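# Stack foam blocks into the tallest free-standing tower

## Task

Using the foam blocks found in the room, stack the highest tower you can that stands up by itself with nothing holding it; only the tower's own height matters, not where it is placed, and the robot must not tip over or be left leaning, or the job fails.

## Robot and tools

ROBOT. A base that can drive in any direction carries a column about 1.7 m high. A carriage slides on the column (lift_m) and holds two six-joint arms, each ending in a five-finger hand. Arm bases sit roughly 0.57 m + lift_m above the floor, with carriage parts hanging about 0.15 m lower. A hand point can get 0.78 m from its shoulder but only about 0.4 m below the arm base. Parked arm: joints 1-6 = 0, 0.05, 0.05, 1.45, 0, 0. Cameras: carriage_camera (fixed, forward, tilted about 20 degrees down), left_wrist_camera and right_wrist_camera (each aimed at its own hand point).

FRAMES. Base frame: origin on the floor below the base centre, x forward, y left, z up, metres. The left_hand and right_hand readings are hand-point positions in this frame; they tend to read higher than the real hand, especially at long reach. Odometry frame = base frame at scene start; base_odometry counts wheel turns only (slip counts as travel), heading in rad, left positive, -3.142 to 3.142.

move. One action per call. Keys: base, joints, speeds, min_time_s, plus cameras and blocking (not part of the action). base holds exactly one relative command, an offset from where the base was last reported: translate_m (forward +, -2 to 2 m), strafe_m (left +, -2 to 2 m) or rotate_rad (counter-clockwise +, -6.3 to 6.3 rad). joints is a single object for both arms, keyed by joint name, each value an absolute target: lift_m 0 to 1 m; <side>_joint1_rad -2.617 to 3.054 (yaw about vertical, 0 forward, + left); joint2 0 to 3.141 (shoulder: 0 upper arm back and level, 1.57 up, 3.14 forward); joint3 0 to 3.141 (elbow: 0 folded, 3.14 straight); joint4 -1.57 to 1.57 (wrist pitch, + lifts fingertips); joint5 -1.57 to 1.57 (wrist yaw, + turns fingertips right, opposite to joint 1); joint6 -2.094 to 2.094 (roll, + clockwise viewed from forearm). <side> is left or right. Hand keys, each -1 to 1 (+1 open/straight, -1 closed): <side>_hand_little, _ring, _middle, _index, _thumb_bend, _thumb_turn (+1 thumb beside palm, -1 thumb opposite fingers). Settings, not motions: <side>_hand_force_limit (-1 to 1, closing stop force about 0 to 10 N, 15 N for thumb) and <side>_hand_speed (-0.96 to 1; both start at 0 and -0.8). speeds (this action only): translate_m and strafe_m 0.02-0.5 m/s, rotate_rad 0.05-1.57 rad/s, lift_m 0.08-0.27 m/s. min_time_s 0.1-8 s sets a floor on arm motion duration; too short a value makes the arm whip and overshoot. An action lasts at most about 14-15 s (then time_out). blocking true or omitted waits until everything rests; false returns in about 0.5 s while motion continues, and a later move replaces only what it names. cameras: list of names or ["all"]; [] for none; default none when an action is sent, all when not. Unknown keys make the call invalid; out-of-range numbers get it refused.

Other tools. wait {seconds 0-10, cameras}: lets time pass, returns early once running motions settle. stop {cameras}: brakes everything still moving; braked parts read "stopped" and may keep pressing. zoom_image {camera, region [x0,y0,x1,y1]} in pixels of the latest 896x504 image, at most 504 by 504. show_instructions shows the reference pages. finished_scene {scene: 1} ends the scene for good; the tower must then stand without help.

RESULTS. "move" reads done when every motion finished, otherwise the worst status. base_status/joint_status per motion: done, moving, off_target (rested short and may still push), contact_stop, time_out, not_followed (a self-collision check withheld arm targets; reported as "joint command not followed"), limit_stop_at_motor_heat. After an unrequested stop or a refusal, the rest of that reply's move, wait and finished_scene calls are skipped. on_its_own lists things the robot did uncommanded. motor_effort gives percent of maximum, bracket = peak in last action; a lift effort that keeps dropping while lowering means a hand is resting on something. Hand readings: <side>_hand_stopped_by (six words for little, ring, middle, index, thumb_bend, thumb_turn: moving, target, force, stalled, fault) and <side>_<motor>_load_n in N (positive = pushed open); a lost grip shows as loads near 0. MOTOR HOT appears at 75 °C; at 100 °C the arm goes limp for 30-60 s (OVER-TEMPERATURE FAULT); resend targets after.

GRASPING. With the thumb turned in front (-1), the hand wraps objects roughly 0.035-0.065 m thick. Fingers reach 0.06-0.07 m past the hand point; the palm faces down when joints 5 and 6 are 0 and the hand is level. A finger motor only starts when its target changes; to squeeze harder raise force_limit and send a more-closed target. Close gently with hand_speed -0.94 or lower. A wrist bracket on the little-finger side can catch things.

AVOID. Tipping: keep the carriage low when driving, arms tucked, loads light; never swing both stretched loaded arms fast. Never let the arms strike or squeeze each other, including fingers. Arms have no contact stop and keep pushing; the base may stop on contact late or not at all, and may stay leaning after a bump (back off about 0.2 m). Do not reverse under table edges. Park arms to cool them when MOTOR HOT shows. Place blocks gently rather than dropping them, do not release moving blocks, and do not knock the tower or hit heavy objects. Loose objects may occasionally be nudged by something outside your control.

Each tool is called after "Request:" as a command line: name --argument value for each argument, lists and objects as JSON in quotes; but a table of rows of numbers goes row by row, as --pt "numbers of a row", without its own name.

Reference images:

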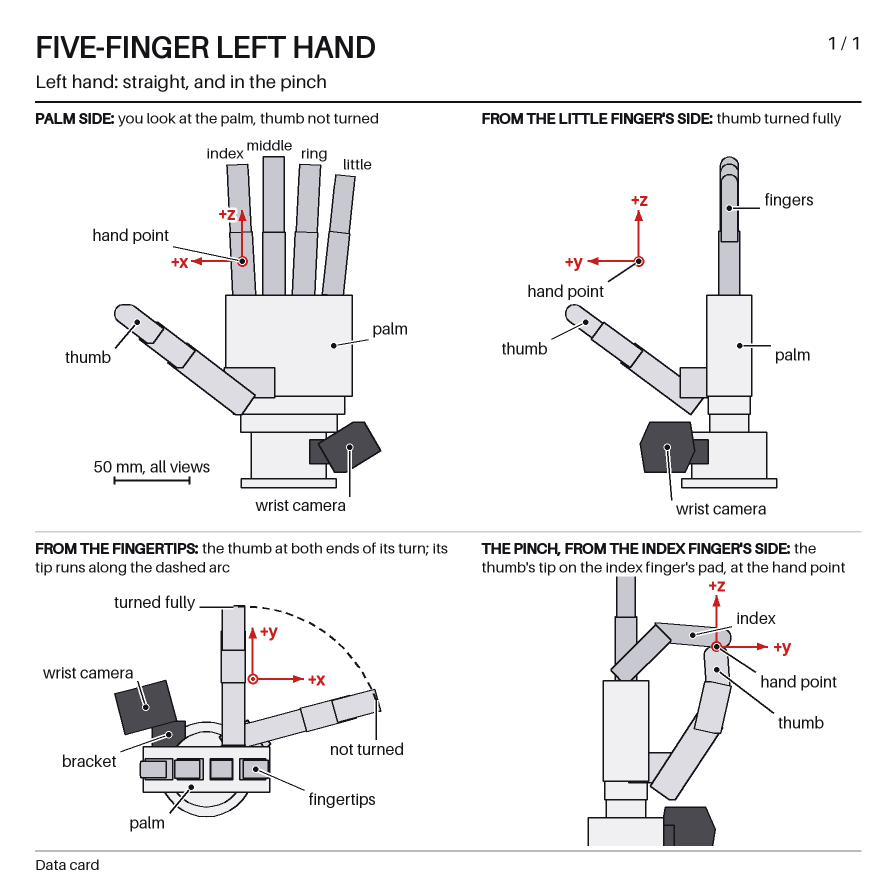

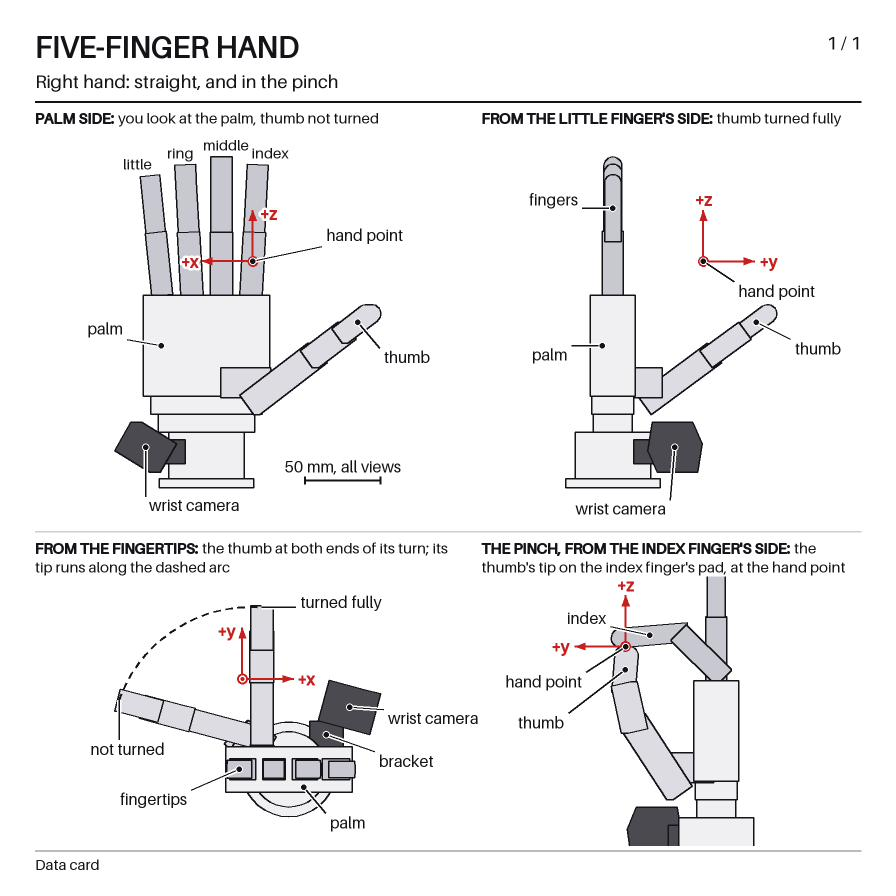

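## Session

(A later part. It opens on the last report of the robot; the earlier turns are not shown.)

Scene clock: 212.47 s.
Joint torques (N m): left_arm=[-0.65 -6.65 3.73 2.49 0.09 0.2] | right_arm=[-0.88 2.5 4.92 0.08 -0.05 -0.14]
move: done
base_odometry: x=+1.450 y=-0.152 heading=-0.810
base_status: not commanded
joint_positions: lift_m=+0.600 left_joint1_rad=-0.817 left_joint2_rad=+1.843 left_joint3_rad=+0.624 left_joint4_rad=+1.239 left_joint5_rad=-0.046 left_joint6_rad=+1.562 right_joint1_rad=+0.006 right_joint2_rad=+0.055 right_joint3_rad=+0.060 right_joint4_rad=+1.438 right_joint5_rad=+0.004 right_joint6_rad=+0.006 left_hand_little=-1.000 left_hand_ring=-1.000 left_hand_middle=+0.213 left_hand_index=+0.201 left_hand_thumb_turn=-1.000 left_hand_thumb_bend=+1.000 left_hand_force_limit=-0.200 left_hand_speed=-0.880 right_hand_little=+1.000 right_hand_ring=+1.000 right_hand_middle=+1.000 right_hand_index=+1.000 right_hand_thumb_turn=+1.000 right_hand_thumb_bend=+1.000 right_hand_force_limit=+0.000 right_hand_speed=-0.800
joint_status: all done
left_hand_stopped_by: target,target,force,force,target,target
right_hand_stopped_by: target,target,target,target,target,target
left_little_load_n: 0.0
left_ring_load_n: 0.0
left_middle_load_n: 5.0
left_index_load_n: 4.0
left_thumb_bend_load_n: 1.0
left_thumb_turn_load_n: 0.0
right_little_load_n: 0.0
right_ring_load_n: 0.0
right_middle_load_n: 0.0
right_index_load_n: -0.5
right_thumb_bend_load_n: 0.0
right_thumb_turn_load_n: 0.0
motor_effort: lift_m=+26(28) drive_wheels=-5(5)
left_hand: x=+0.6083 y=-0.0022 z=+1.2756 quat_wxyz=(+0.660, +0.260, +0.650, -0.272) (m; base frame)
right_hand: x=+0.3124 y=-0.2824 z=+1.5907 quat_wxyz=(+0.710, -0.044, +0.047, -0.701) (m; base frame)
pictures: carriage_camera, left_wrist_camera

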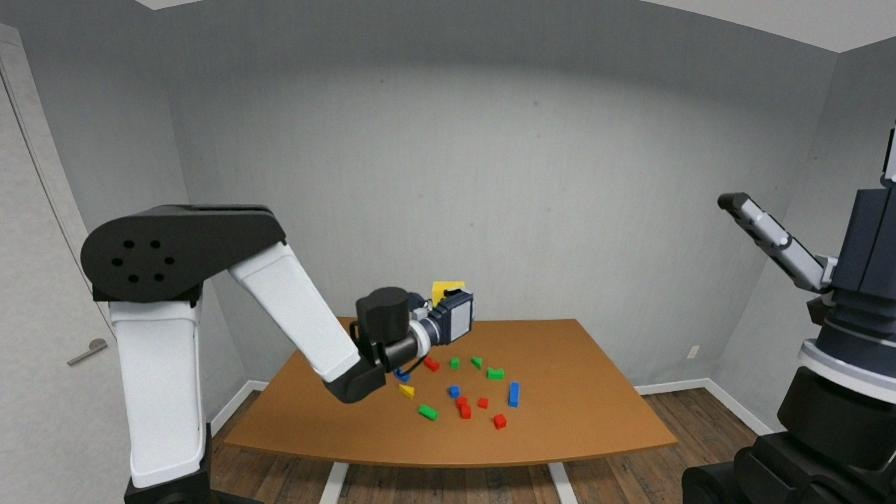

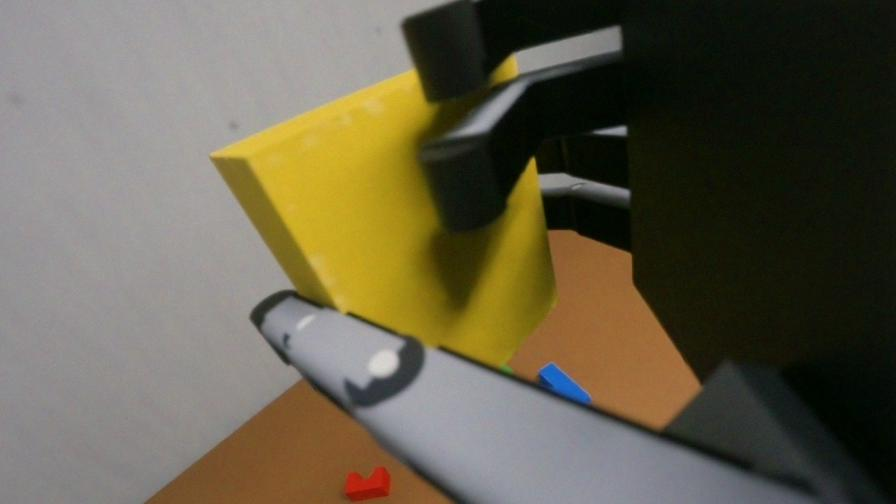

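Request:
move --joints '{"lift_m": 0.19}' --speeds '{"lift_m": 0.2}' --cameras '["left_wrist_camera", "carriage_camera"]'

Request:
zoom_image --camera "carriage_camera" --region '[330, 230, 580, 400]'

Scene clock: 216.93 s.
Joint torques (N m): left_arm=[-0.64 -7.47 4.1 2.39 0.08 0.16] | right_arm=[-0.84 2.61 5.56 0.09 -0.05 -0.12]
move: done
base_odometry: x=+1.450 y=-0.152 heading=-0.810
base_status: not commanded
joint_positions: lift_m=+0.190 left_joint1_rad=-0.817 left_joint2_rad=+1.852 left_joint3_rad=+0.619 left_joint4_rad=+1.247 left_joint5_rad=-0.046 left_joint6_rad=+1.563 right_joint1_rad=+0.006 right_joint2_rad=+0.054 right_joint3_rad=+0.052 right_joint4_rad=+1.439 right_joint5_rad=+0.004 right_joint6_rad=+0.006 left_hand_little=-1.000 left_hand_ring=-1.000 left_hand_middle=+0.213 left_hand_index=+0.201 left_hand_thumb_turn=-1.000 left_hand_thumb_bend=+1.000 left_hand_force_limit=-0.200 left_hand_speed=-0.880 right_hand_little=+1.000 right_hand_ring=+1.000 right_hand_middle=+1.000 right_hand_index=+1.000 right_hand_thumb_turn=+1.000 right_hand_thumb_bend=+1.000 right_hand_force_limit=+0.000 right_hand_speed=-0.800
joint_status: all done
left_hand_stopped_by: target,target,force,force,target,target
right_hand_stopped_by: target,target,target,target,target,target
left_little_load_n: 0.0
left_ring_load_n: 0.0
left_middle_load_n: 5.0
left_index_load_n: 4.0
left_thumb_bend_load_n: 1.0
left_thumb_turn_load_n: 0.0
right_little_load_n: 0.0
right_ring_load_n: 0.0
right_middle_load_n: 0.0
right_index_load_n: 0.0
right_thumb_bend_load_n: 0.0
right_thumb_turn_load_n: 0.0
motor_effort: lift_m=+22(24) drive_wheels=-5(5)
left_hand: x=+0.6077 y=-0.0015 z=+0.8614 quat_wxyz=(+0.658, +0.261, +0.652, -0.270) (m; base frame)
right_hand: x=+0.3139 y=-0.2824 z=+1.1788 quat_wxyz=(+0.710, -0.046, +0.049, -0.701) (m; base frame)
pictures: carriage_camera, left_wrist_camera

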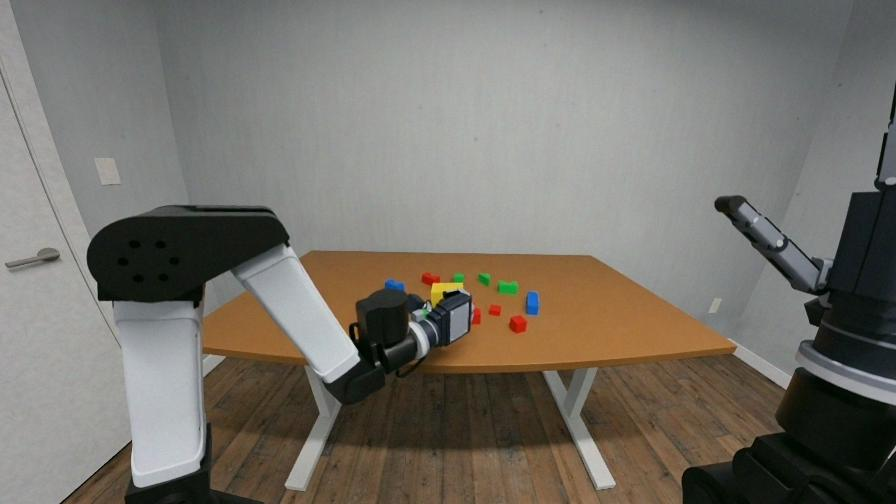

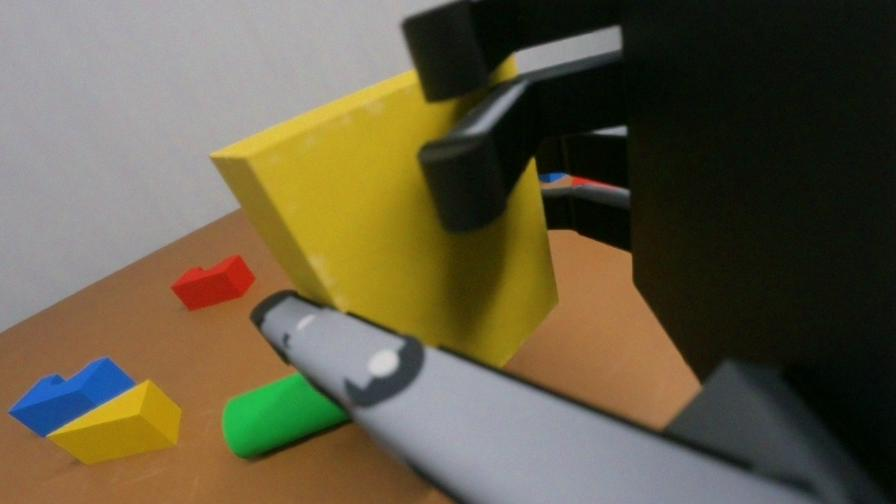

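Scaled by 2.016 from the camera's 896x504 image, which has a finer 1280x720 frame.

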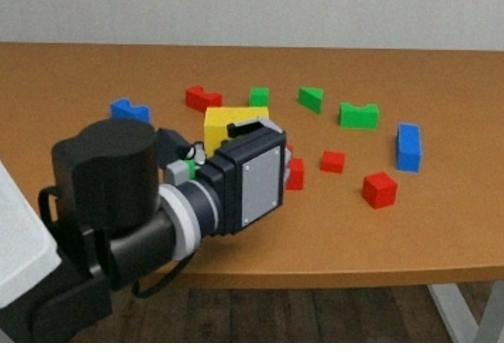

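Request:
move --joints '{"lift_m": 0.15}' --speeds '{"lift_m": 0.08}' --cameras '["left_wrist_camera"]'

Scene clock: 218.63 s.
Joint torques (N m): left_arm=[-0.7 -7.5 4.12 2.4 0.09 0.15] | right_arm=[-0.7 2.65 5.67 0.06 -0.05 -0.13]
move: done
base_odometry: x=+1.450 y=-0.152 heading=-0.810
base_status: not commanded
joint_positions: lift_m=+0.150 left_joint1_rad=-0.817 left_joint2_rad=+1.853 left_joint3_rad=+0.619 left_joint4_rad=+1.248 left_joint5_rad=-0.046 left_joint6_rad=+1.563 right_joint1_rad=+0.006 right_joint2_rad=+0.054 right_joint3_rad=+0.052 right_joint4_rad=+1.440 right_joint5_rad=+0.004 right_joint6_rad=+0.006 left_hand_little=-1.000 left_hand_ring=-1.000 left_hand_middle=+0.213 left_hand_index=+0.201 left_hand_thumb_turn=-1.000 left_hand_thumb_bend=+1.000 left_hand_force_limit=-0.200 left_hand_speed=-0.880 right_hand_little=+1.000 right_hand_ring=+1.000 right_hand_middle=+1.000 right_hand_index=+1.000 right_hand_thumb_turn=+1.000 right_hand_thumb_bend=+1.000 right_hand_force_limit=+0.000 right_hand_speed=-0.800
joint_status: all done
left_hand_stopped_by: target,target,force,force,target,target
right_hand_stopped_by: target,target,target,target,target,target
left_little_load_n: 0.0
left_ring_load_n: 0.0
left_middle_load_n: 5.0
left_index_load_n: 4.0
left_thumb_bend_load_n: 1.0
left_thumb_turn_load_n: 0.0
right_little_load_n: 0.0
right_ring_load_n: 0.0
right_middle_load_n: 0.0
right_index_load_n: 0.0
right_thumb_bend_load_n: 0.0
right_thumb_turn_load_n: 0.0
motor_effort: lift_m=+22(24) drive_wheels=-5(5)
left_hand: x=+0.6077 y=-0.0015 z=+0.8216 quat_wxyz=(+0.659, +0.261, +0.652, -0.270) (m; base frame)
right_hand: x=+0.3138 y=-0.2824 z=+1.1386 quat_wxyz=(+0.710, -0.046, +0.048, -0.701) (m; base frame)
pictures: left_wrist_camera

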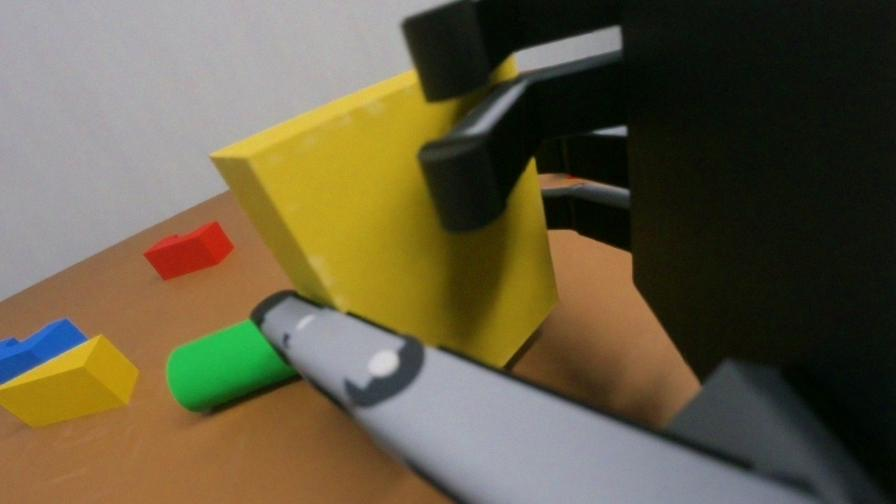

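Request:
move --joints '{"lift_m": 0.14}' --speeds '{"lift_m": 0.08}' --cameras '["left_wrist_camera"]'

Request:
zoom_image --camera "left_wrist_camera" --region '[400, 250, 640, 400]'

Scene clock: 219.83 s.
Joint torques (N m): left_arm=[-0.68 -7.61 4.08 2.38 0.08 0.15] | right_arm=[-0.85 2.69 5.63 0.05 -0.05 -0.12]
move: done
base_odometry: x=+1.450 y=-0.152 heading=-0.810
base_status: not commanded
joint_positions: lift_m=+0.140 left_joint1_rad=-0.817 left_joint2_rad=+1.854 left_joint3_rad=+0.619 left_joint4_rad=+1.248 left_joint5_rad=-0.046 left_joint6_rad=+1.563 right_joint1_rad=+0.006 right_joint2_rad=+0.054 right_joint3_rad=+0.051 right_joint4_rad=+1.441 right_joint5_rad=+0.004 right_joint6_rad=+0.006 left_hand_little=-1.000 left_hand_ring=-1.000 left_hand_middle=+0.213 left_hand_index=+0.201 left_hand_thumb_turn=-1.000 left_hand_thumb_bend=+1.000 left_hand_force_limit=-0.200 left_hand_speed=-0.880 right_hand_little=+1.000 right_hand_ring=+1.000 right_hand_middle=+1.000 right_hand_index=+1.000 right_hand_thumb_turn=+1.000 right_hand_thumb_bend=+1.000 right_hand_force_limit=+0.000 right_hand_speed=-0.800
joint_status: all done
left_hand_stopped_by: target,target,force,force,target,target
right_hand_stopped_by: target,target,target,target,target,target
left_little_load_n: 0.0
left_ring_load_n: 0.0
left_middle_load_n: 5.0
left_index_load_n: 4.0
left_thumb_bend_load_n: 1.0
left_thumb_turn_load_n: 0.0
right_little_load_n: 0.0
right_ring_load_n: 0.0
right_middle_load_n: 0.0
right_index_load_n: 0.0
right_thumb_bend_load_n: 0.0
right_thumb_turn_load_n: 0.0
motor_effort: lift_m=+24(26) drive_wheels=-5(5)
left_hand: x=+0.6077 y=-0.0015 z=+0.8111 quat_wxyz=(+0.659, +0.261, +0.652, -0.270) (m; base frame)
right_hand: x=+0.3136 y=-0.2824 z=+1.1286 quat_wxyz=(+0.710, -0.045, +0.048, -0.701) (m; base frame)
pictures: left_wrist_camera

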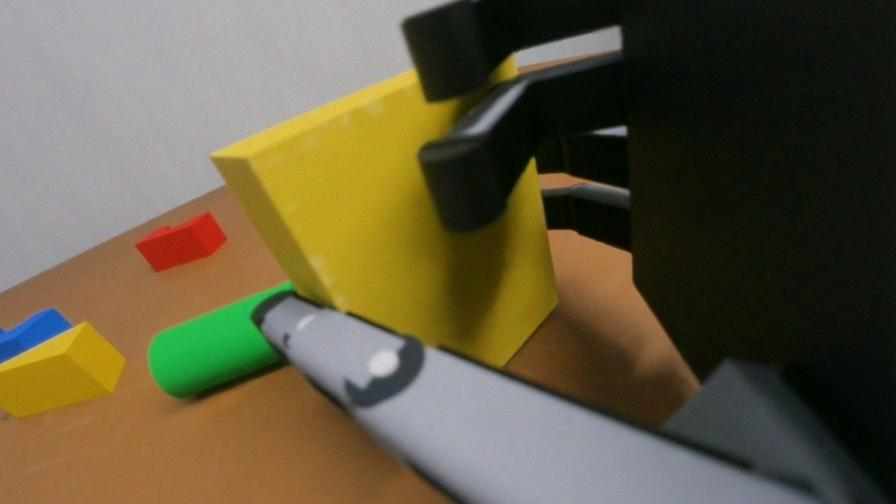

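Scaled by 2.100 from the camera's 896x504 image, which has a finer 1280x720 frame.

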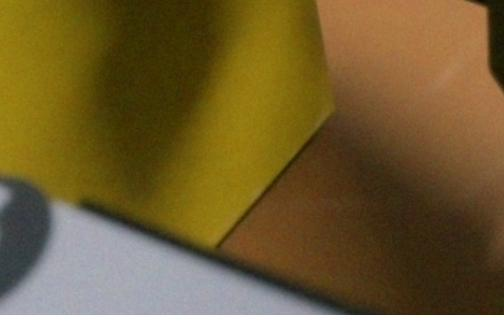

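Request:
move --joints '{"lift_m": 0.132}' --speeds '{"lift_m": 0.08}' --cameras '["left_wrist_camera", "carriage_camera"]'

Request:
zoom_image --camera "left_wrist_camera" --region '[400, 250, 640, 400]'

Scene clock: 220.90 s.
Joint torques (N m): left_arm=[-0.55 -7.6 4.1 2.18 0.13 0.1] | right_arm=[-0.84 2.71 5.7 0.05 -0.02 -0.13]
move: done
base_odometry: x=+1.450 y=-0.152 heading=-0.810
base_status: not commanded
joint_positions: lift_m=+0.132 left_joint1_rad=-0.817 left_joint2_rad=+1.854 left_joint3_rad=+0.619 left_joint4_rad=+1.267 left_joint5_rad=-0.045 left_joint6_rad=+1.574 right_joint1_rad=+0.006 right_joint2_rad=+0.053 right_joint3_rad=+0.051 right_joint4_rad=+1.443 right_joint5_rad=+0.004 right_joint6_rad=+0.006 left_hand_little=-1.000 left_hand_ring=-1.000 left_hand_middle=+0.213 left_hand_index=+0.201 left_hand_thumb_turn=-1.000 left_hand_thumb_bend=+1.000 left_hand_force_limit=-0.200 left_hand_speed=-0.880 right_hand_little=+1.000 right_hand_ring=+1.000 right_hand_middle=+1.000 right_hand_index=+1.000 right_hand_thumb_turn=+1.000 right_hand_thumb_bend=+1.000 right_hand_force_limit=+0.000 right_hand_speed=-0.800
joint_status: all done
left_hand_stopped_by: target,target,force,force,target,target
right_hand_stopped_by: target,target,target,target,target,target
left_little_load_n: 0.0
left_ring_load_n: 0.0
left_middle_load_n: 4.5
left_index_load_n: 3.5
left_thumb_bend_load_n: 1.0
left_thumb_turn_load_n: -1.5
right_little_load_n: 0.0
right_ring_load_n: 0.0
right_middle_load_n: 0.0
right_index_load_n: 0.0
right_thumb_bend_load_n: 0.0
right_thumb_turn_load_n: 0.0
motor_effort: lift_m=+22(25) drive_wheels=-5(5)
left_hand: x=+0.6081 y=-0.0018 z=+0.8086 quat_wxyz=(+0.666, +0.262, +0.645, -0.270) (m; base frame)
right_hand: x=+0.3130 y=-0.2824 z=+1.1208 quat_wxyz=(+0.710, -0.044, +0.047, -0.701) (m; base frame)
pictures: carriage_camera, left_wrist_camera

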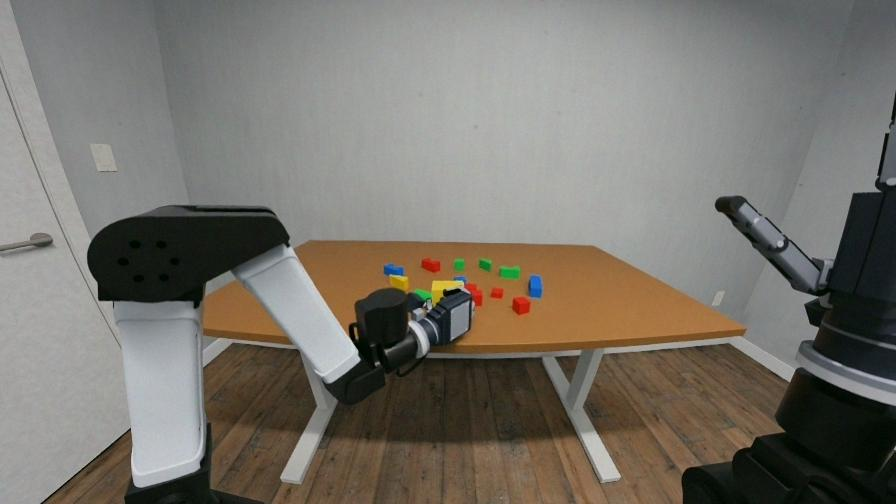

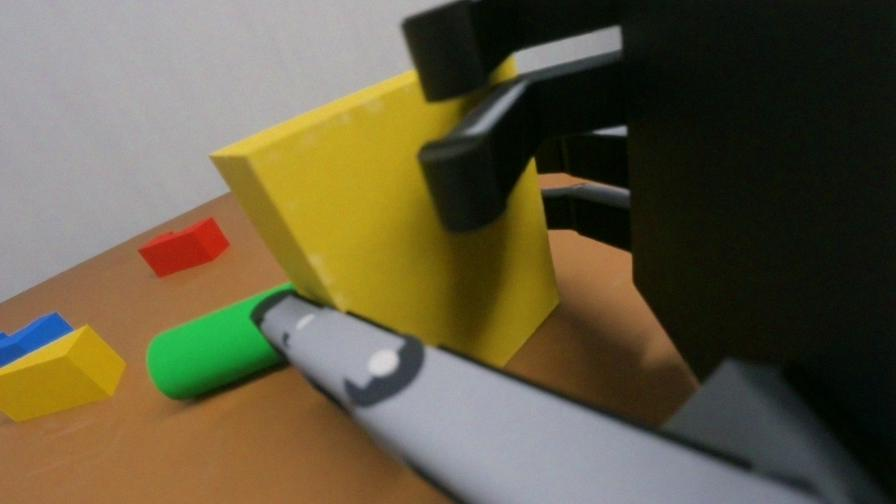

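Scaled by 2.100 from the camera's 896x504 image, which has a finer 1280x720 frame.

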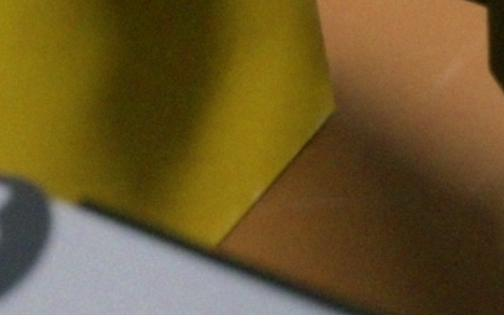

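Request:
move --joints '{"lift_m": 0.138}' --speeds '{"lift_m": 0.08}' --cameras '[]'

Request:
move --joints '{"left_hand_index": 0.45, "left_hand_middle": 0.45}' --cameras '["left_wrist_camera"]'

Request:
move --joints '{"left_hand_index": 1, "left_hand_middle": 1, "left_hand_speed": -0.7}' --cameras '["left_wrist_camera"]'

Scene clock: 222.57 s.
Joint torques (N m): left_arm=[-0.8 -7.65 4.07 2.23 0.07 0.05] | right_arm=[-0.73 2.7 5.71 0.03 -0.06 -0.12]
move: done
base_odometry: x=+1.450 y=-0.152 heading=-0.810
base_status: not commanded
joint_positions: lift_m=+0.138 left_joint1_rad=-0.817 left_joint2_rad=+1.854 left_joint3_rad=+0.619 left_joint4_rad=+1.260 left_joint5_rad=-0.045 left_joint6_rad=+1.574 right_joint1_rad=+0.006 right_joint2_rad=+0.053 right_joint3_rad=+0.051 right_joint4_rad=+1.445 right_joint5_rad=+0.004 right_joint6_rad=+0.006 left_hand_little=-1.000 left_hand_ring=-1.000 left_hand_middle=+0.213 left_hand_index=+0.201 left_hand_thumb_turn=-1.000 left_hand_thumb_bend=+1.000 left_hand_force_limit=-0.200 left_hand_speed=-0.880 right_hand_little=+1.000 right_hand_ring=+1.000 right_hand_middle=+1.000 right_hand_index=+1.000 right_hand_thumb_turn=+1.000 right_hand_thumb_bend=+1.000 right_hand_force_limit=+0.000 right_hand_speed=-0.800
joint_status: all done
left_hand_stopped_by: target,target,force,force,target,target
right_hand_stopped_by: target,target,target,target,target,target
left_little_load_n: 0.0
left_ring_load_n: 0.0
left_middle_load_n: 5.0
left_index_load_n: 4.0
left_thumb_bend_load_n: 1.0
left_thumb_turn_load_n: 0.0
right_little_load_n: 0.0
right_ring_load_n: 0.0
right_middle_load_n: 0.0
right_index_load_n: 0.0
right_thumb_bend_load_n: 0.0
right_thumb_turn_load_n: 0.0
motor_effort: lift_m=+27(32) drive_wheels=-5(5)
left_hand: x=+0.6080 y=-0.0017 z=+0.8125 quat_wxyz=(+0.664, +0.263, +0.647, -0.269) (m; base frame)
right_hand: x=+0.3126 y=-0.2824 z=+1.1265 quat_wxyz=(+0.710, -0.044, +0.047, -0.701) (m; base frame)
pictures: none
No camera images: "cameras" was empty.

Scene clock: 223.80 s.
Joint torques (N m): left_arm=[-0.64 -7.58 4.11 2.25 0.07 0.05] | right_arm=[-0.83 2.71 5.74 0.01 -0.03 -0.14]
move: done
base_odometry: x=+1.450 y=-0.152 heading=-0.810
base_status: not commanded
joint_positions: lift_m=+0.138 left_joint1_rad=-0.817 left_joint2_rad=+1.854 left_joint3_rad=+0.619 left_joint4_rad=+1.260 left_joint5_rad=-0.045 left_joint6_rad=+1.574 right_joint1_rad=+0.006 right_joint2_rad=+0.053 right_joint3_rad=+0.051 right_joint4_rad=+1.445 right_joint5_rad=+0.004 right_joint6_rad=+0.006 left_hand_little=-1.000 left_hand_ring=-1.000 left_hand_middle=+0.450 left_hand_index=+0.450 left_hand_thumb_turn=-1.000 left_hand_thumb_bend=+1.000 left_hand_force_limit=-0.200 left_hand_speed=-0.880 right_hand_little=+1.000 right_hand_ring=+1.000 right_hand_middle=+1.000 right_hand_index=+1.000 right_hand_thumb_turn=+1.000 right_hand_thumb_bend=+1.000 right_hand_force_limit=+0.000 right_hand_speed=-0.800
joint_status: all done
left_hand_stopped_by: target,target,target,target,target,target
right_hand_stopped_by: target,target,target,target,target,target
left_little_load_n: 0.0
left_ring_load_n: 0.0
left_middle_load_n: 0.0
left_index_load_n: 0.0
left_thumb_bend_load_n: -0.5
left_thumb_turn_load_n: 0.0
right_little_load_n: 0.0
right_ring_load_n: 0.0
right_middle_load_n: 0.0
right_index_load_n: 0.0
right_thumb_bend_load_n: 0.0
right_thumb_turn_load_n: 0.0
motor_effort: lift_m=+26(27) drive_wheels=-5(5)
left_hand: x=+0.6080 y=-0.0017 z=+0.8125 quat_wxyz=(+0.664, +0.263, +0.647, -0.269) (m; base frame)
right_hand: x=+0.3126 y=-0.2824 z=+1.1265 quat_wxyz=(+0.710, -0.044, +0.047, -0.701) (m; base frame)
pictures: left_wrist_camera

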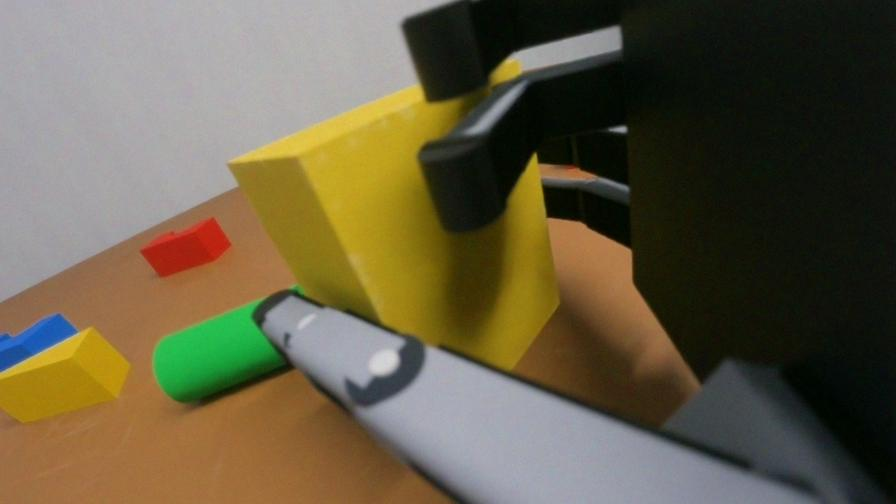

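Scene clock: 224.93 s.
Joint torques (N m): left_arm=[-0.59 -7.6 4.07 2.25 0.07 0.04] | right_arm=[-0.84 2.71 5.79 0.01 -0.04 -0.1]
move: done
base_odometry: x=+1.450 y=-0.152 heading=-0.810
base_status: not commanded
joint_positions: lift_m=+0.138 left_joint1_rad=-0.817 left_joint2_rad=+1.854 left_joint3_rad=+0.619 left_joint4_rad=+1.260 left_joint5_rad=-0.045 left_joint6_rad=+1.574 right_joint1_rad=+0.006 right_joint2_rad=+0.053 right_joint3_rad=+0.051 right_joint4_rad=+1.445 right_joint5_rad=+0.004 right_joint6_rad=+0.006 left_hand_little=-1.000 left_hand_ring=-1.000 left_hand_middle=+1.000 left_hand_index=+1.000 left_hand_thumb_turn=-1.000 left_hand_thumb_bend=+1.000 left_hand_force_limit=-0.200 left_hand_speed=-0.700 right_hand_little=+1.000 right_hand_ring=+1.000 right_hand_middle=+1.000 right_hand_index=+1.000 right_hand_thumb_turn=+1.000 right_hand_thumb_bend=+1.000 right_hand_force_limit=+0.000 right_hand_speed=-0.800
joint_status: all done
left_hand_stopped_by: target,target,target,target,target,target
right_hand_stopped_by: target,target,target,target,target,target
left_little_load_n: 0.0
left_ring_load_n: 0.0
left_middle_load_n: 0.0
left_index_load_n: 0.0
left_thumb_bend_load_n: 0.0
left_thumb_turn_load_n: 0.5
right_little_load_n: 0.0
right_ring_load_n: 0.0
right_middle_load_n: 0.0
right_index_load_n: 0.0
right_thumb_bend_load_n: 0.0
right_thumb_turn_load_n: 0.0
motor_effort: lift_m=+27(28) drive_wheels=-5(5)
left_hand: x=+0.6080 y=-0.0017 z=+0.8125 quat_wxyz=(+0.664, +0.263, +0.647, -0.269) (m; base frame)
right_hand: x=+0.3126 y=-0.2824 z=+1.1265 quat_wxyz=(+0.710, -0.044, +0.047, -0.701) (m; base frame)
pictures: left_wrist_camera

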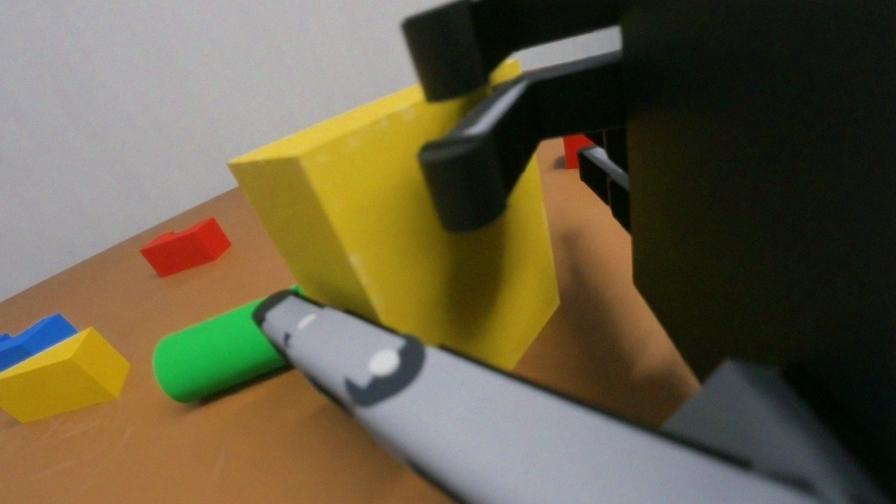

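Request:
move --joints '{"left_joint1_rad": -0.79}' --cameras '["left_wrist_camera"]'

Request:
move --base '{"translate_m": -0.15}' --speeds '{"translate_m": 0.08}' --cameras '["left_wrist_camera", "carriage_camera"]'

Scene clock: 227.60 s.
Joint torques (N m): left_arm=[0.54 -7.6 4.11 2.25 0.05 0.05] | right_arm=[-0.8 2.76 5.86 0 -0.06 -0.13]
move: done
base_odometry: x=+1.450 y=-0.152 heading=-0.810
base_status: not commanded
joint_positions: lift_m=+0.138 left_joint1_rad=-0.796 left_joint2_rad=+1.854 left_joint3_rad=+0.619 left_joint4_rad=+1.260 left_joint5_rad=-0.044 left_joint6_rad=+1.574 right_joint1_rad=+0.006 right_joint2_rad=+0.053 right_joint3_rad=+0.051 right_joint4_rad=+1.445 right_joint5_rad=+0.004 right_joint6_rad=+0.006 left_hand_little=-1.000 left_hand_ring=-1.000 left_hand_middle=+1.000 left_hand_index=+1.000 left_hand_thumb_turn=-1.000 left_hand_thumb_bend=+1.000 left_hand_force_limit=-0.200 left_hand_speed=-0.700 right_hand_little=+1.000 right_hand_ring=+1.000 right_hand_middle=+1.000 right_hand_index=+1.000 right_hand_thumb_turn=+1.000 right_hand_thumb_bend=+1.000 right_hand_force_limit=+0.000 right_hand_speed=-0.800
joint_status: all done
left_hand_stopped_by: target,target,target,target,target,target
right_hand_stopped_by: target,target,target,target,target,target
left_little_load_n: 0.0
left_ring_load_n: 0.0
left_middle_load_n: 0.0
left_index_load_n: 0.0
left_thumb_bend_load_n: 0.0
left_thumb_turn_load_n: 0.0
right_little_load_n: 0.0
right_ring_load_n: 0.0
right_middle_load_n: 0.0
right_index_load_n: 0.0
right_thumb_bend_load_n: 0.0
right_thumb_turn_load_n: 0.0
motor_effort: lift_m=+25(27) drive_wheels=-5(5)
left_hand: x=+0.6145 y=+0.0063 z=+0.8125 quat_wxyz=(+0.666, +0.257, +0.649, -0.262) (m; base frame)
right_hand: x=+0.3126 y=-0.2824 z=+1.1265 quat_wxyz=(+0.710, -0.044, +0.047, -0.701) (m; base frame)
pictures: left_wrist_camera

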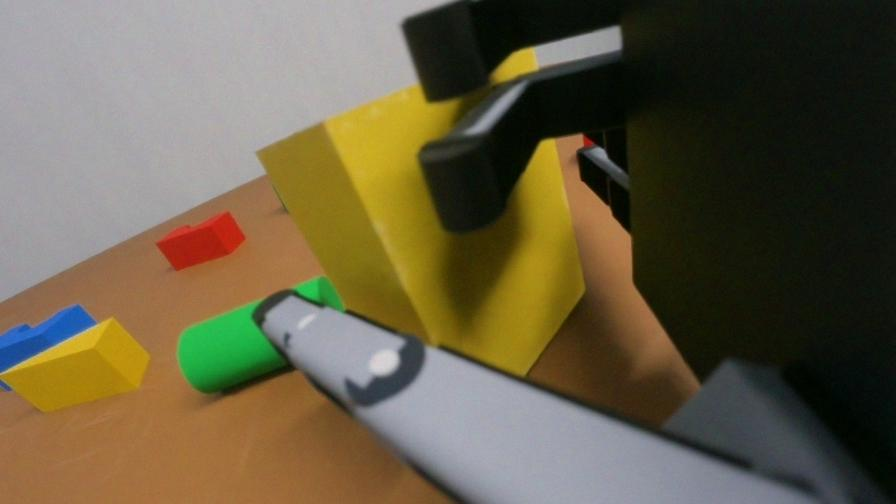

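Scene clock: 230.20 s.
Joint torques (N m): left_arm=[0.54 -7.58 4.1 2.25 0.05 0.04] | right_arm=[-0.87 2.73 5.78 -0.05 -0.04 -0.13]
move: done
base_odometry: x=+1.347 y=-0.043 heading=-0.809
base_status: done
joint_positions: lift_m=+0.138 left_joint1_rad=-0.796 left_joint2_rad=+1.854 left_joint3_rad=+0.619 left_joint4_rad=+1.260 left_joint5_rad=-0.042 left_joint6_rad=+1.574 right_joint1_rad=+0.006 right_joint2_rad=+0.053 right_joint3_rad=+0.051 right_joint4_rad=+1.447 right_joint5_rad=+0.004 right_joint6_rad=+0.006 left_hand_little=-1.000 left_hand_ring=-1.000 left_hand_middle=+1.000 left_hand_index=+1.000 left_hand_thumb_turn=-1.000 left_hand_thumb_bend=+1.000 left_hand_force_limit=-0.200 left_hand_speed=-0.700 right_hand_little=+1.000 right_hand_ring=+1.000 right_hand_middle=+1.000 right_hand_index=+1.000 right_hand_thumb_turn=+1.000 right_hand_thumb_bend=+1.000 right_hand_force_limit=+0.000 right_hand_speed=-0.800
joint_status: not commanded
left_hand_stopped_by: target,target,target,target,target,target
right_hand_stopped_by: target,target,target,target,target,target
left_little_load_n: 0.0
left_ring_load_n: 0.0
left_middle_load_n: 0.0
left_index_load_n: 0.0
left_thumb_bend_load_n: 0.0
left_thumb_turn_load_n: 0.0
right_little_load_n: 0.0
right_ring_load_n: 0.0
right_middle_load_n: 0.0
right_index_load_n: 0.0
right_thumb_bend_load_n: 0.0
right_thumb_turn_load_n: 0.0
motor_effort: lift_m=+26(27) drive_wheels=-4(10)
left_hand: x=+0.6143 y=+0.0059 z=+0.8124 quat_wxyz=(+0.666, +0.258, +0.649, -0.263) (m; base frame)
right_hand: x=+0.3121 y=-0.2824 z=+1.1267 quat_wxyz=(+0.710, -0.043, +0.046, -0.701) (m; base frame)
pictures: carriage_camera, left_wrist_camera

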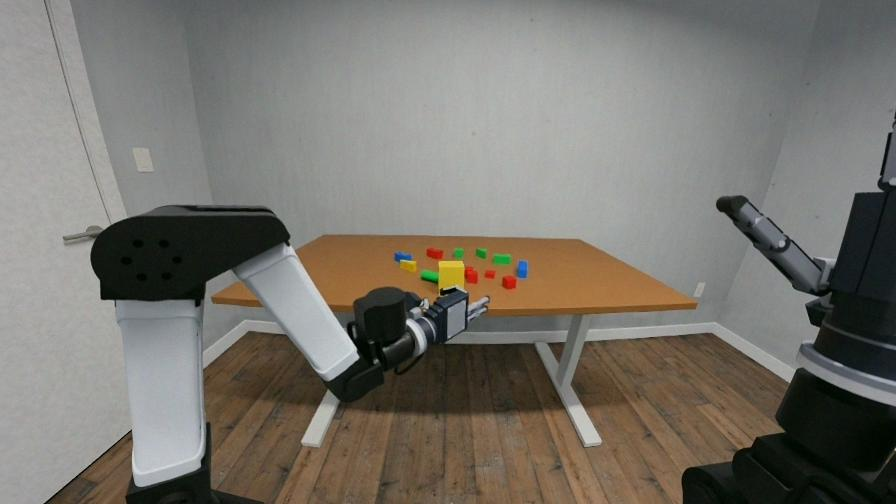

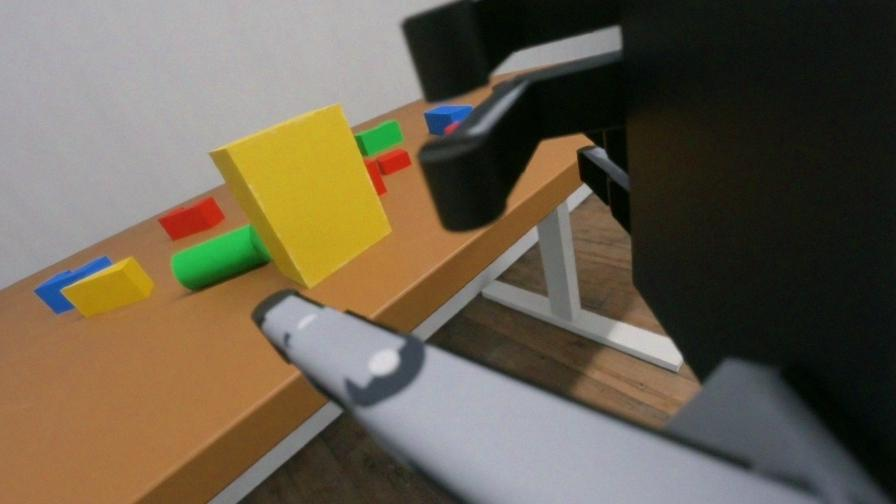

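Request:
zoom_image --camera "left_wrist_camera" --region '[20, 80, 500, 330]'

Request:
zoom_image --camera "carriage_camera" --region '[380, 230, 560, 330]'

Scaled by 1.050 from the camera's 896x504 image, which has a finer 1280x720 frame.

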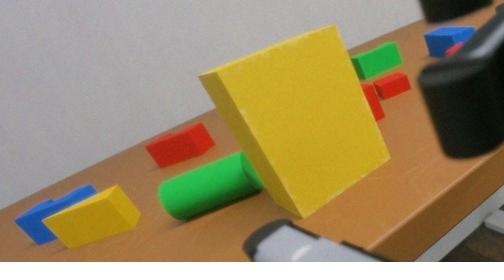

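Scaled by 2.800 from the camera's 896x504 image, which has a finer 1280x720 frame.

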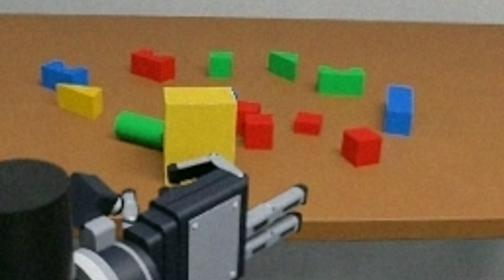

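Request:
move --joints '{"lift_m": 0.5}' --cameras '[]'

Request:
move --joints '{"left_joint1_rad": 0.0, "left_joint2_rad": 1.0, "left_joint3_rad": 1.0, "left_joint4_rad": 0, "left_joint5_rad": 0.0, "left_joint6_rad": 0.0}' --cameras '[]'

Request:
move --joints '{"left_joint1_rad": 0.0, "left_joint2_rad": 0.05, "left_joint3_rad": 0.05, "left_joint4_rad": 1.45}' --base '{"translate_m": 0.25}' --speeds '{"translate_m": 0.15}' --cameras '["carriage_camera"]'

Request:
zoom_image --camera "carriage_camera" --region '[370, 320, 560, 504]'

Scene clock: 248.97 s.
Joint torques (N m): left_arm=[0.5 -7.58 4.1 2.27 0.04 0.04] | right_arm=[-0.87 2.63 5.72 -0.02 -0.04 -0.11]
move: done
base_odometry: x=+1.347 y=-0.043 heading=-0.809
base_status: not commanded
joint_positions: lift_m=+0.500 left_joint1_rad=-0.796 left_joint2_rad=+1.854 left_joint3_rad=+0.619 left_joint4_rad=+1.258 left_joint5_rad=-0.042 left_joint6_rad=+1.574 right_joint1_rad=+0.006 right_joint2_rad=+0.053 right_joint3_rad=+0.051 right_joint4_rad=+1.447 right_joint5_rad=+0.004 right_joint6_rad=+0.006 left_hand_little=-1.000 left_hand_ring=-1.000 left_hand_middle=+1.000 left_hand_index=+1.000 left_hand_thumb_turn=-1.000 left_hand_thumb_bend=+1.000 left_hand_force_limit=-0.200 left_hand_speed=-0.700 right_hand_little=+1.000 right_hand_ring=+1.000 right_hand_middle=+1.000 right_hand_index=+1.000 right_hand_thumb_turn=+1.000 right_hand_thumb_bend=+1.000 right_hand_force_limit=+0.000 right_hand_speed=-0.800
joint_status: all done
left_hand_stopped_by: target,target,target,target,target,target
right_hand_stopped_by: target,target,target,target,target,target
left_little_load_n: 0.0
left_ring_load_n: 0.0
left_middle_load_n: 0.0
left_index_load_n: 0.0
left_thumb_bend_load_n: 0.0
left_thumb_turn_load_n: 0.0
right_little_load_n: 0.0
right_ring_load_n: 0.0
right_middle_load_n: 0.0
right_index_load_n: 0.0
right_thumb_bend_load_n: 0.0
right_thumb_turn_load_n: 0.0
motor_effort: lift_m=+26(34) drive_wheels=-4(4)
left_hand: x=+0.6142 y=+0.0060 z=+1.1741 quat_wxyz=(+0.665, +0.258, +0.650, -0.263) (m; base frame)
right_hand: x=+0.3121 y=-0.2824 z=+1.4888 quat_wxyz=(+0.710, -0.043, +0.046, -0.701) (m; base frame)
pictures: none
No camera images: "cameras" was empty.

Scene clock: 250.70 s.
Joint torques (N m): left_arm=[0.65 -2.56 8.4 2.21 0.08 -0.07] | right_arm=[-0.87 2.7 5.76 -0.03 -0.07 -0.12]
move: done
base_odometry: x=+1.347 y=-0.043 heading=-0.809
base_status: not commanded
joint_positions: lift_m=+0.500 left_joint1_rad=-0.007 left_joint2_rad=+1.000 left_joint3_rad=+0.980 left_joint4_rad=+0.020 left_joint5_rad=-0.008 left_joint6_rad=+0.010 right_joint1_rad=+0.006 right_joint2_rad=+0.053 right_joint3_rad=+0.051 right_joint4_rad=+1.447 right_joint5_rad=+0.004 right_joint6_rad=+0.006 left_hand_little=-1.000 left_hand_ring=-1.000 left_hand_middle=+1.000 left_hand_index=+1.000 left_hand_thumb_turn=-1.000 left_hand_thumb_bend=+1.000 left_hand_force_limit=-0.200 left_hand_speed=-0.700 right_hand_little=+1.000 right_hand_ring=+1.000 right_hand_middle=+1.000 right_hand_index=+1.000 right_hand_thumb_turn=+1.000 right_hand_thumb_bend=+1.000 right_hand_force_limit=+0.000 right_hand_speed=-0.800
joint_status: all done
left_hand_stopped_by: target,target,target,target,target,target
right_hand_stopped_by: target,target,target,target,target,target
left_little_load_n: 0.0
left_ring_load_n: 0.0
left_middle_load_n: 0.0
left_index_load_n: 0.0
left_thumb_bend_load_n: 0.0
left_thumb_turn_load_n: 0.0
right_little_load_n: 0.0
right_ring_load_n: 0.0
right_middle_load_n: 0.0
right_index_load_n: 0.0
right_thumb_bend_load_n: 0.0
right_thumb_turn_load_n: 0.0
motor_effort: lift_m=+25(28) drive_wheels=-4(4)
left_hand: x=+0.6091 y=+0.2818 z=+1.3735 quat_wxyz=(+0.503, -0.498, +0.502, -0.498) (m; base frame)
right_hand: x=+0.3121 y=-0.2824 z=+1.4888 quat_wxyz=(+0.710, -0.043, +0.046, -0.701) (m; base frame)
pictures: none
No camera images: "cameras" was empty.

Scene clock: 253.37 s.
Joint torques (N m): left_arm=[0.69 3.15 3.82 0.07 0.08 -0.05] | right_arm=[-0.79 2.66 5.67 -0.03 -0.01 -0.13]
move: done
base_odometry: x=+1.519 y=-0.224 heading=-0.809
base_status: done
joint_positions: lift_m=+0.500 left_joint1_rad=-0.007 left_joint2_rad=+0.058 left_joint3_rad=+0.064 left_joint4_rad=+1.442 left_joint5_rad=-0.007 left_joint6_rad=+0.008 right_joint1_rad=+0.006 right_joint2_rad=+0.053 right_joint3_rad=+0.051 right_joint4_rad=+1.448 right_joint5_rad=+0.004 right_joint6_rad=+0.006 left_hand_little=-1.000 left_hand_ring=-1.000 left_hand_middle=+1.000 left_hand_index=+1.000 left_hand_thumb_turn=-1.000 left_hand_thumb_bend=+1.000 left_hand_force_limit=-0.200 left_hand_speed=-0.700 right_hand_little=+1.000 right_hand_ring=+1.000 right_hand_middle=+1.000 right_hand_index=+1.000 right_hand_thumb_turn=+1.000 right_hand_thumb_bend=+1.000 right_hand_force_limit=+0.000 right_hand_speed=-0.800
joint_status: all done
left_hand_stopped_by: target,target,target,target,target,target
right_hand_stopped_by: target,target,target,target,target,target
left_little_load_n: 0.0
left_ring_load_n: -0.5
left_middle_load_n: 0.0
left_index_load_n: 0.0
left_thumb_bend_load_n: 0.0
left_thumb_turn_load_n: 0.0
right_little_load_n: 0.0
right_ring_load_n: 0.0
right_middle_load_n: 0.0
right_index_load_n: 0.0
right_thumb_bend_load_n: 0.0
right_thumb_turn_load_n: 0.0
motor_effort: lift_m=+25(27) drive_wheels=+2(9)
left_hand: x=+0.3112 y=+0.2837 z=+1.4924 quat_wxyz=(+0.706, -0.046, +0.041, -0.705) (m; base frame)
right_hand: x=+0.3117 y=-0.2824 z=+1.4889 quat_wxyz=(+0.710, -0.043, +0.046, -0.702) (m; base frame)
pictures: carriage_camera

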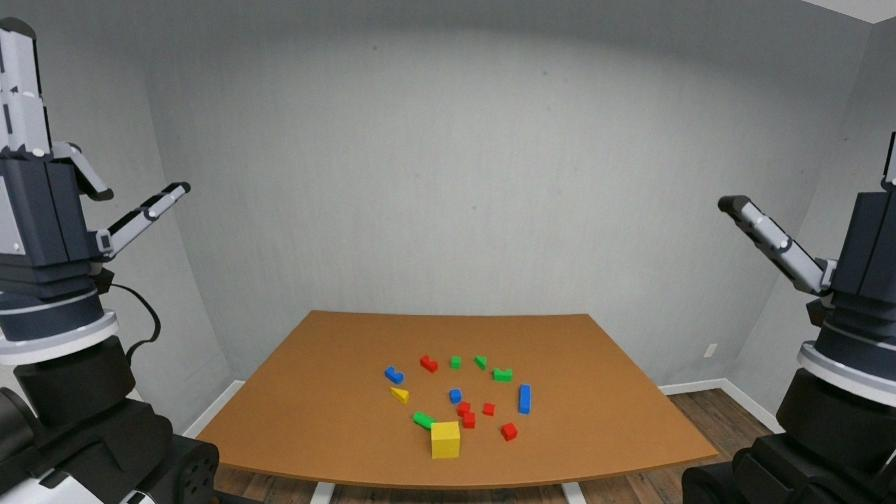

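Scaled by 2.653 from the camera's 896x504 image, which has a finer 1280x720 frame.

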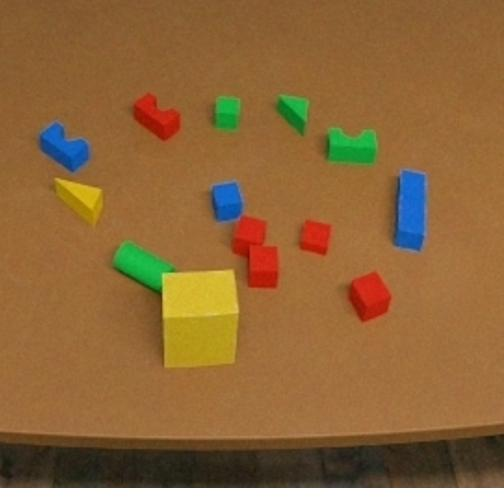

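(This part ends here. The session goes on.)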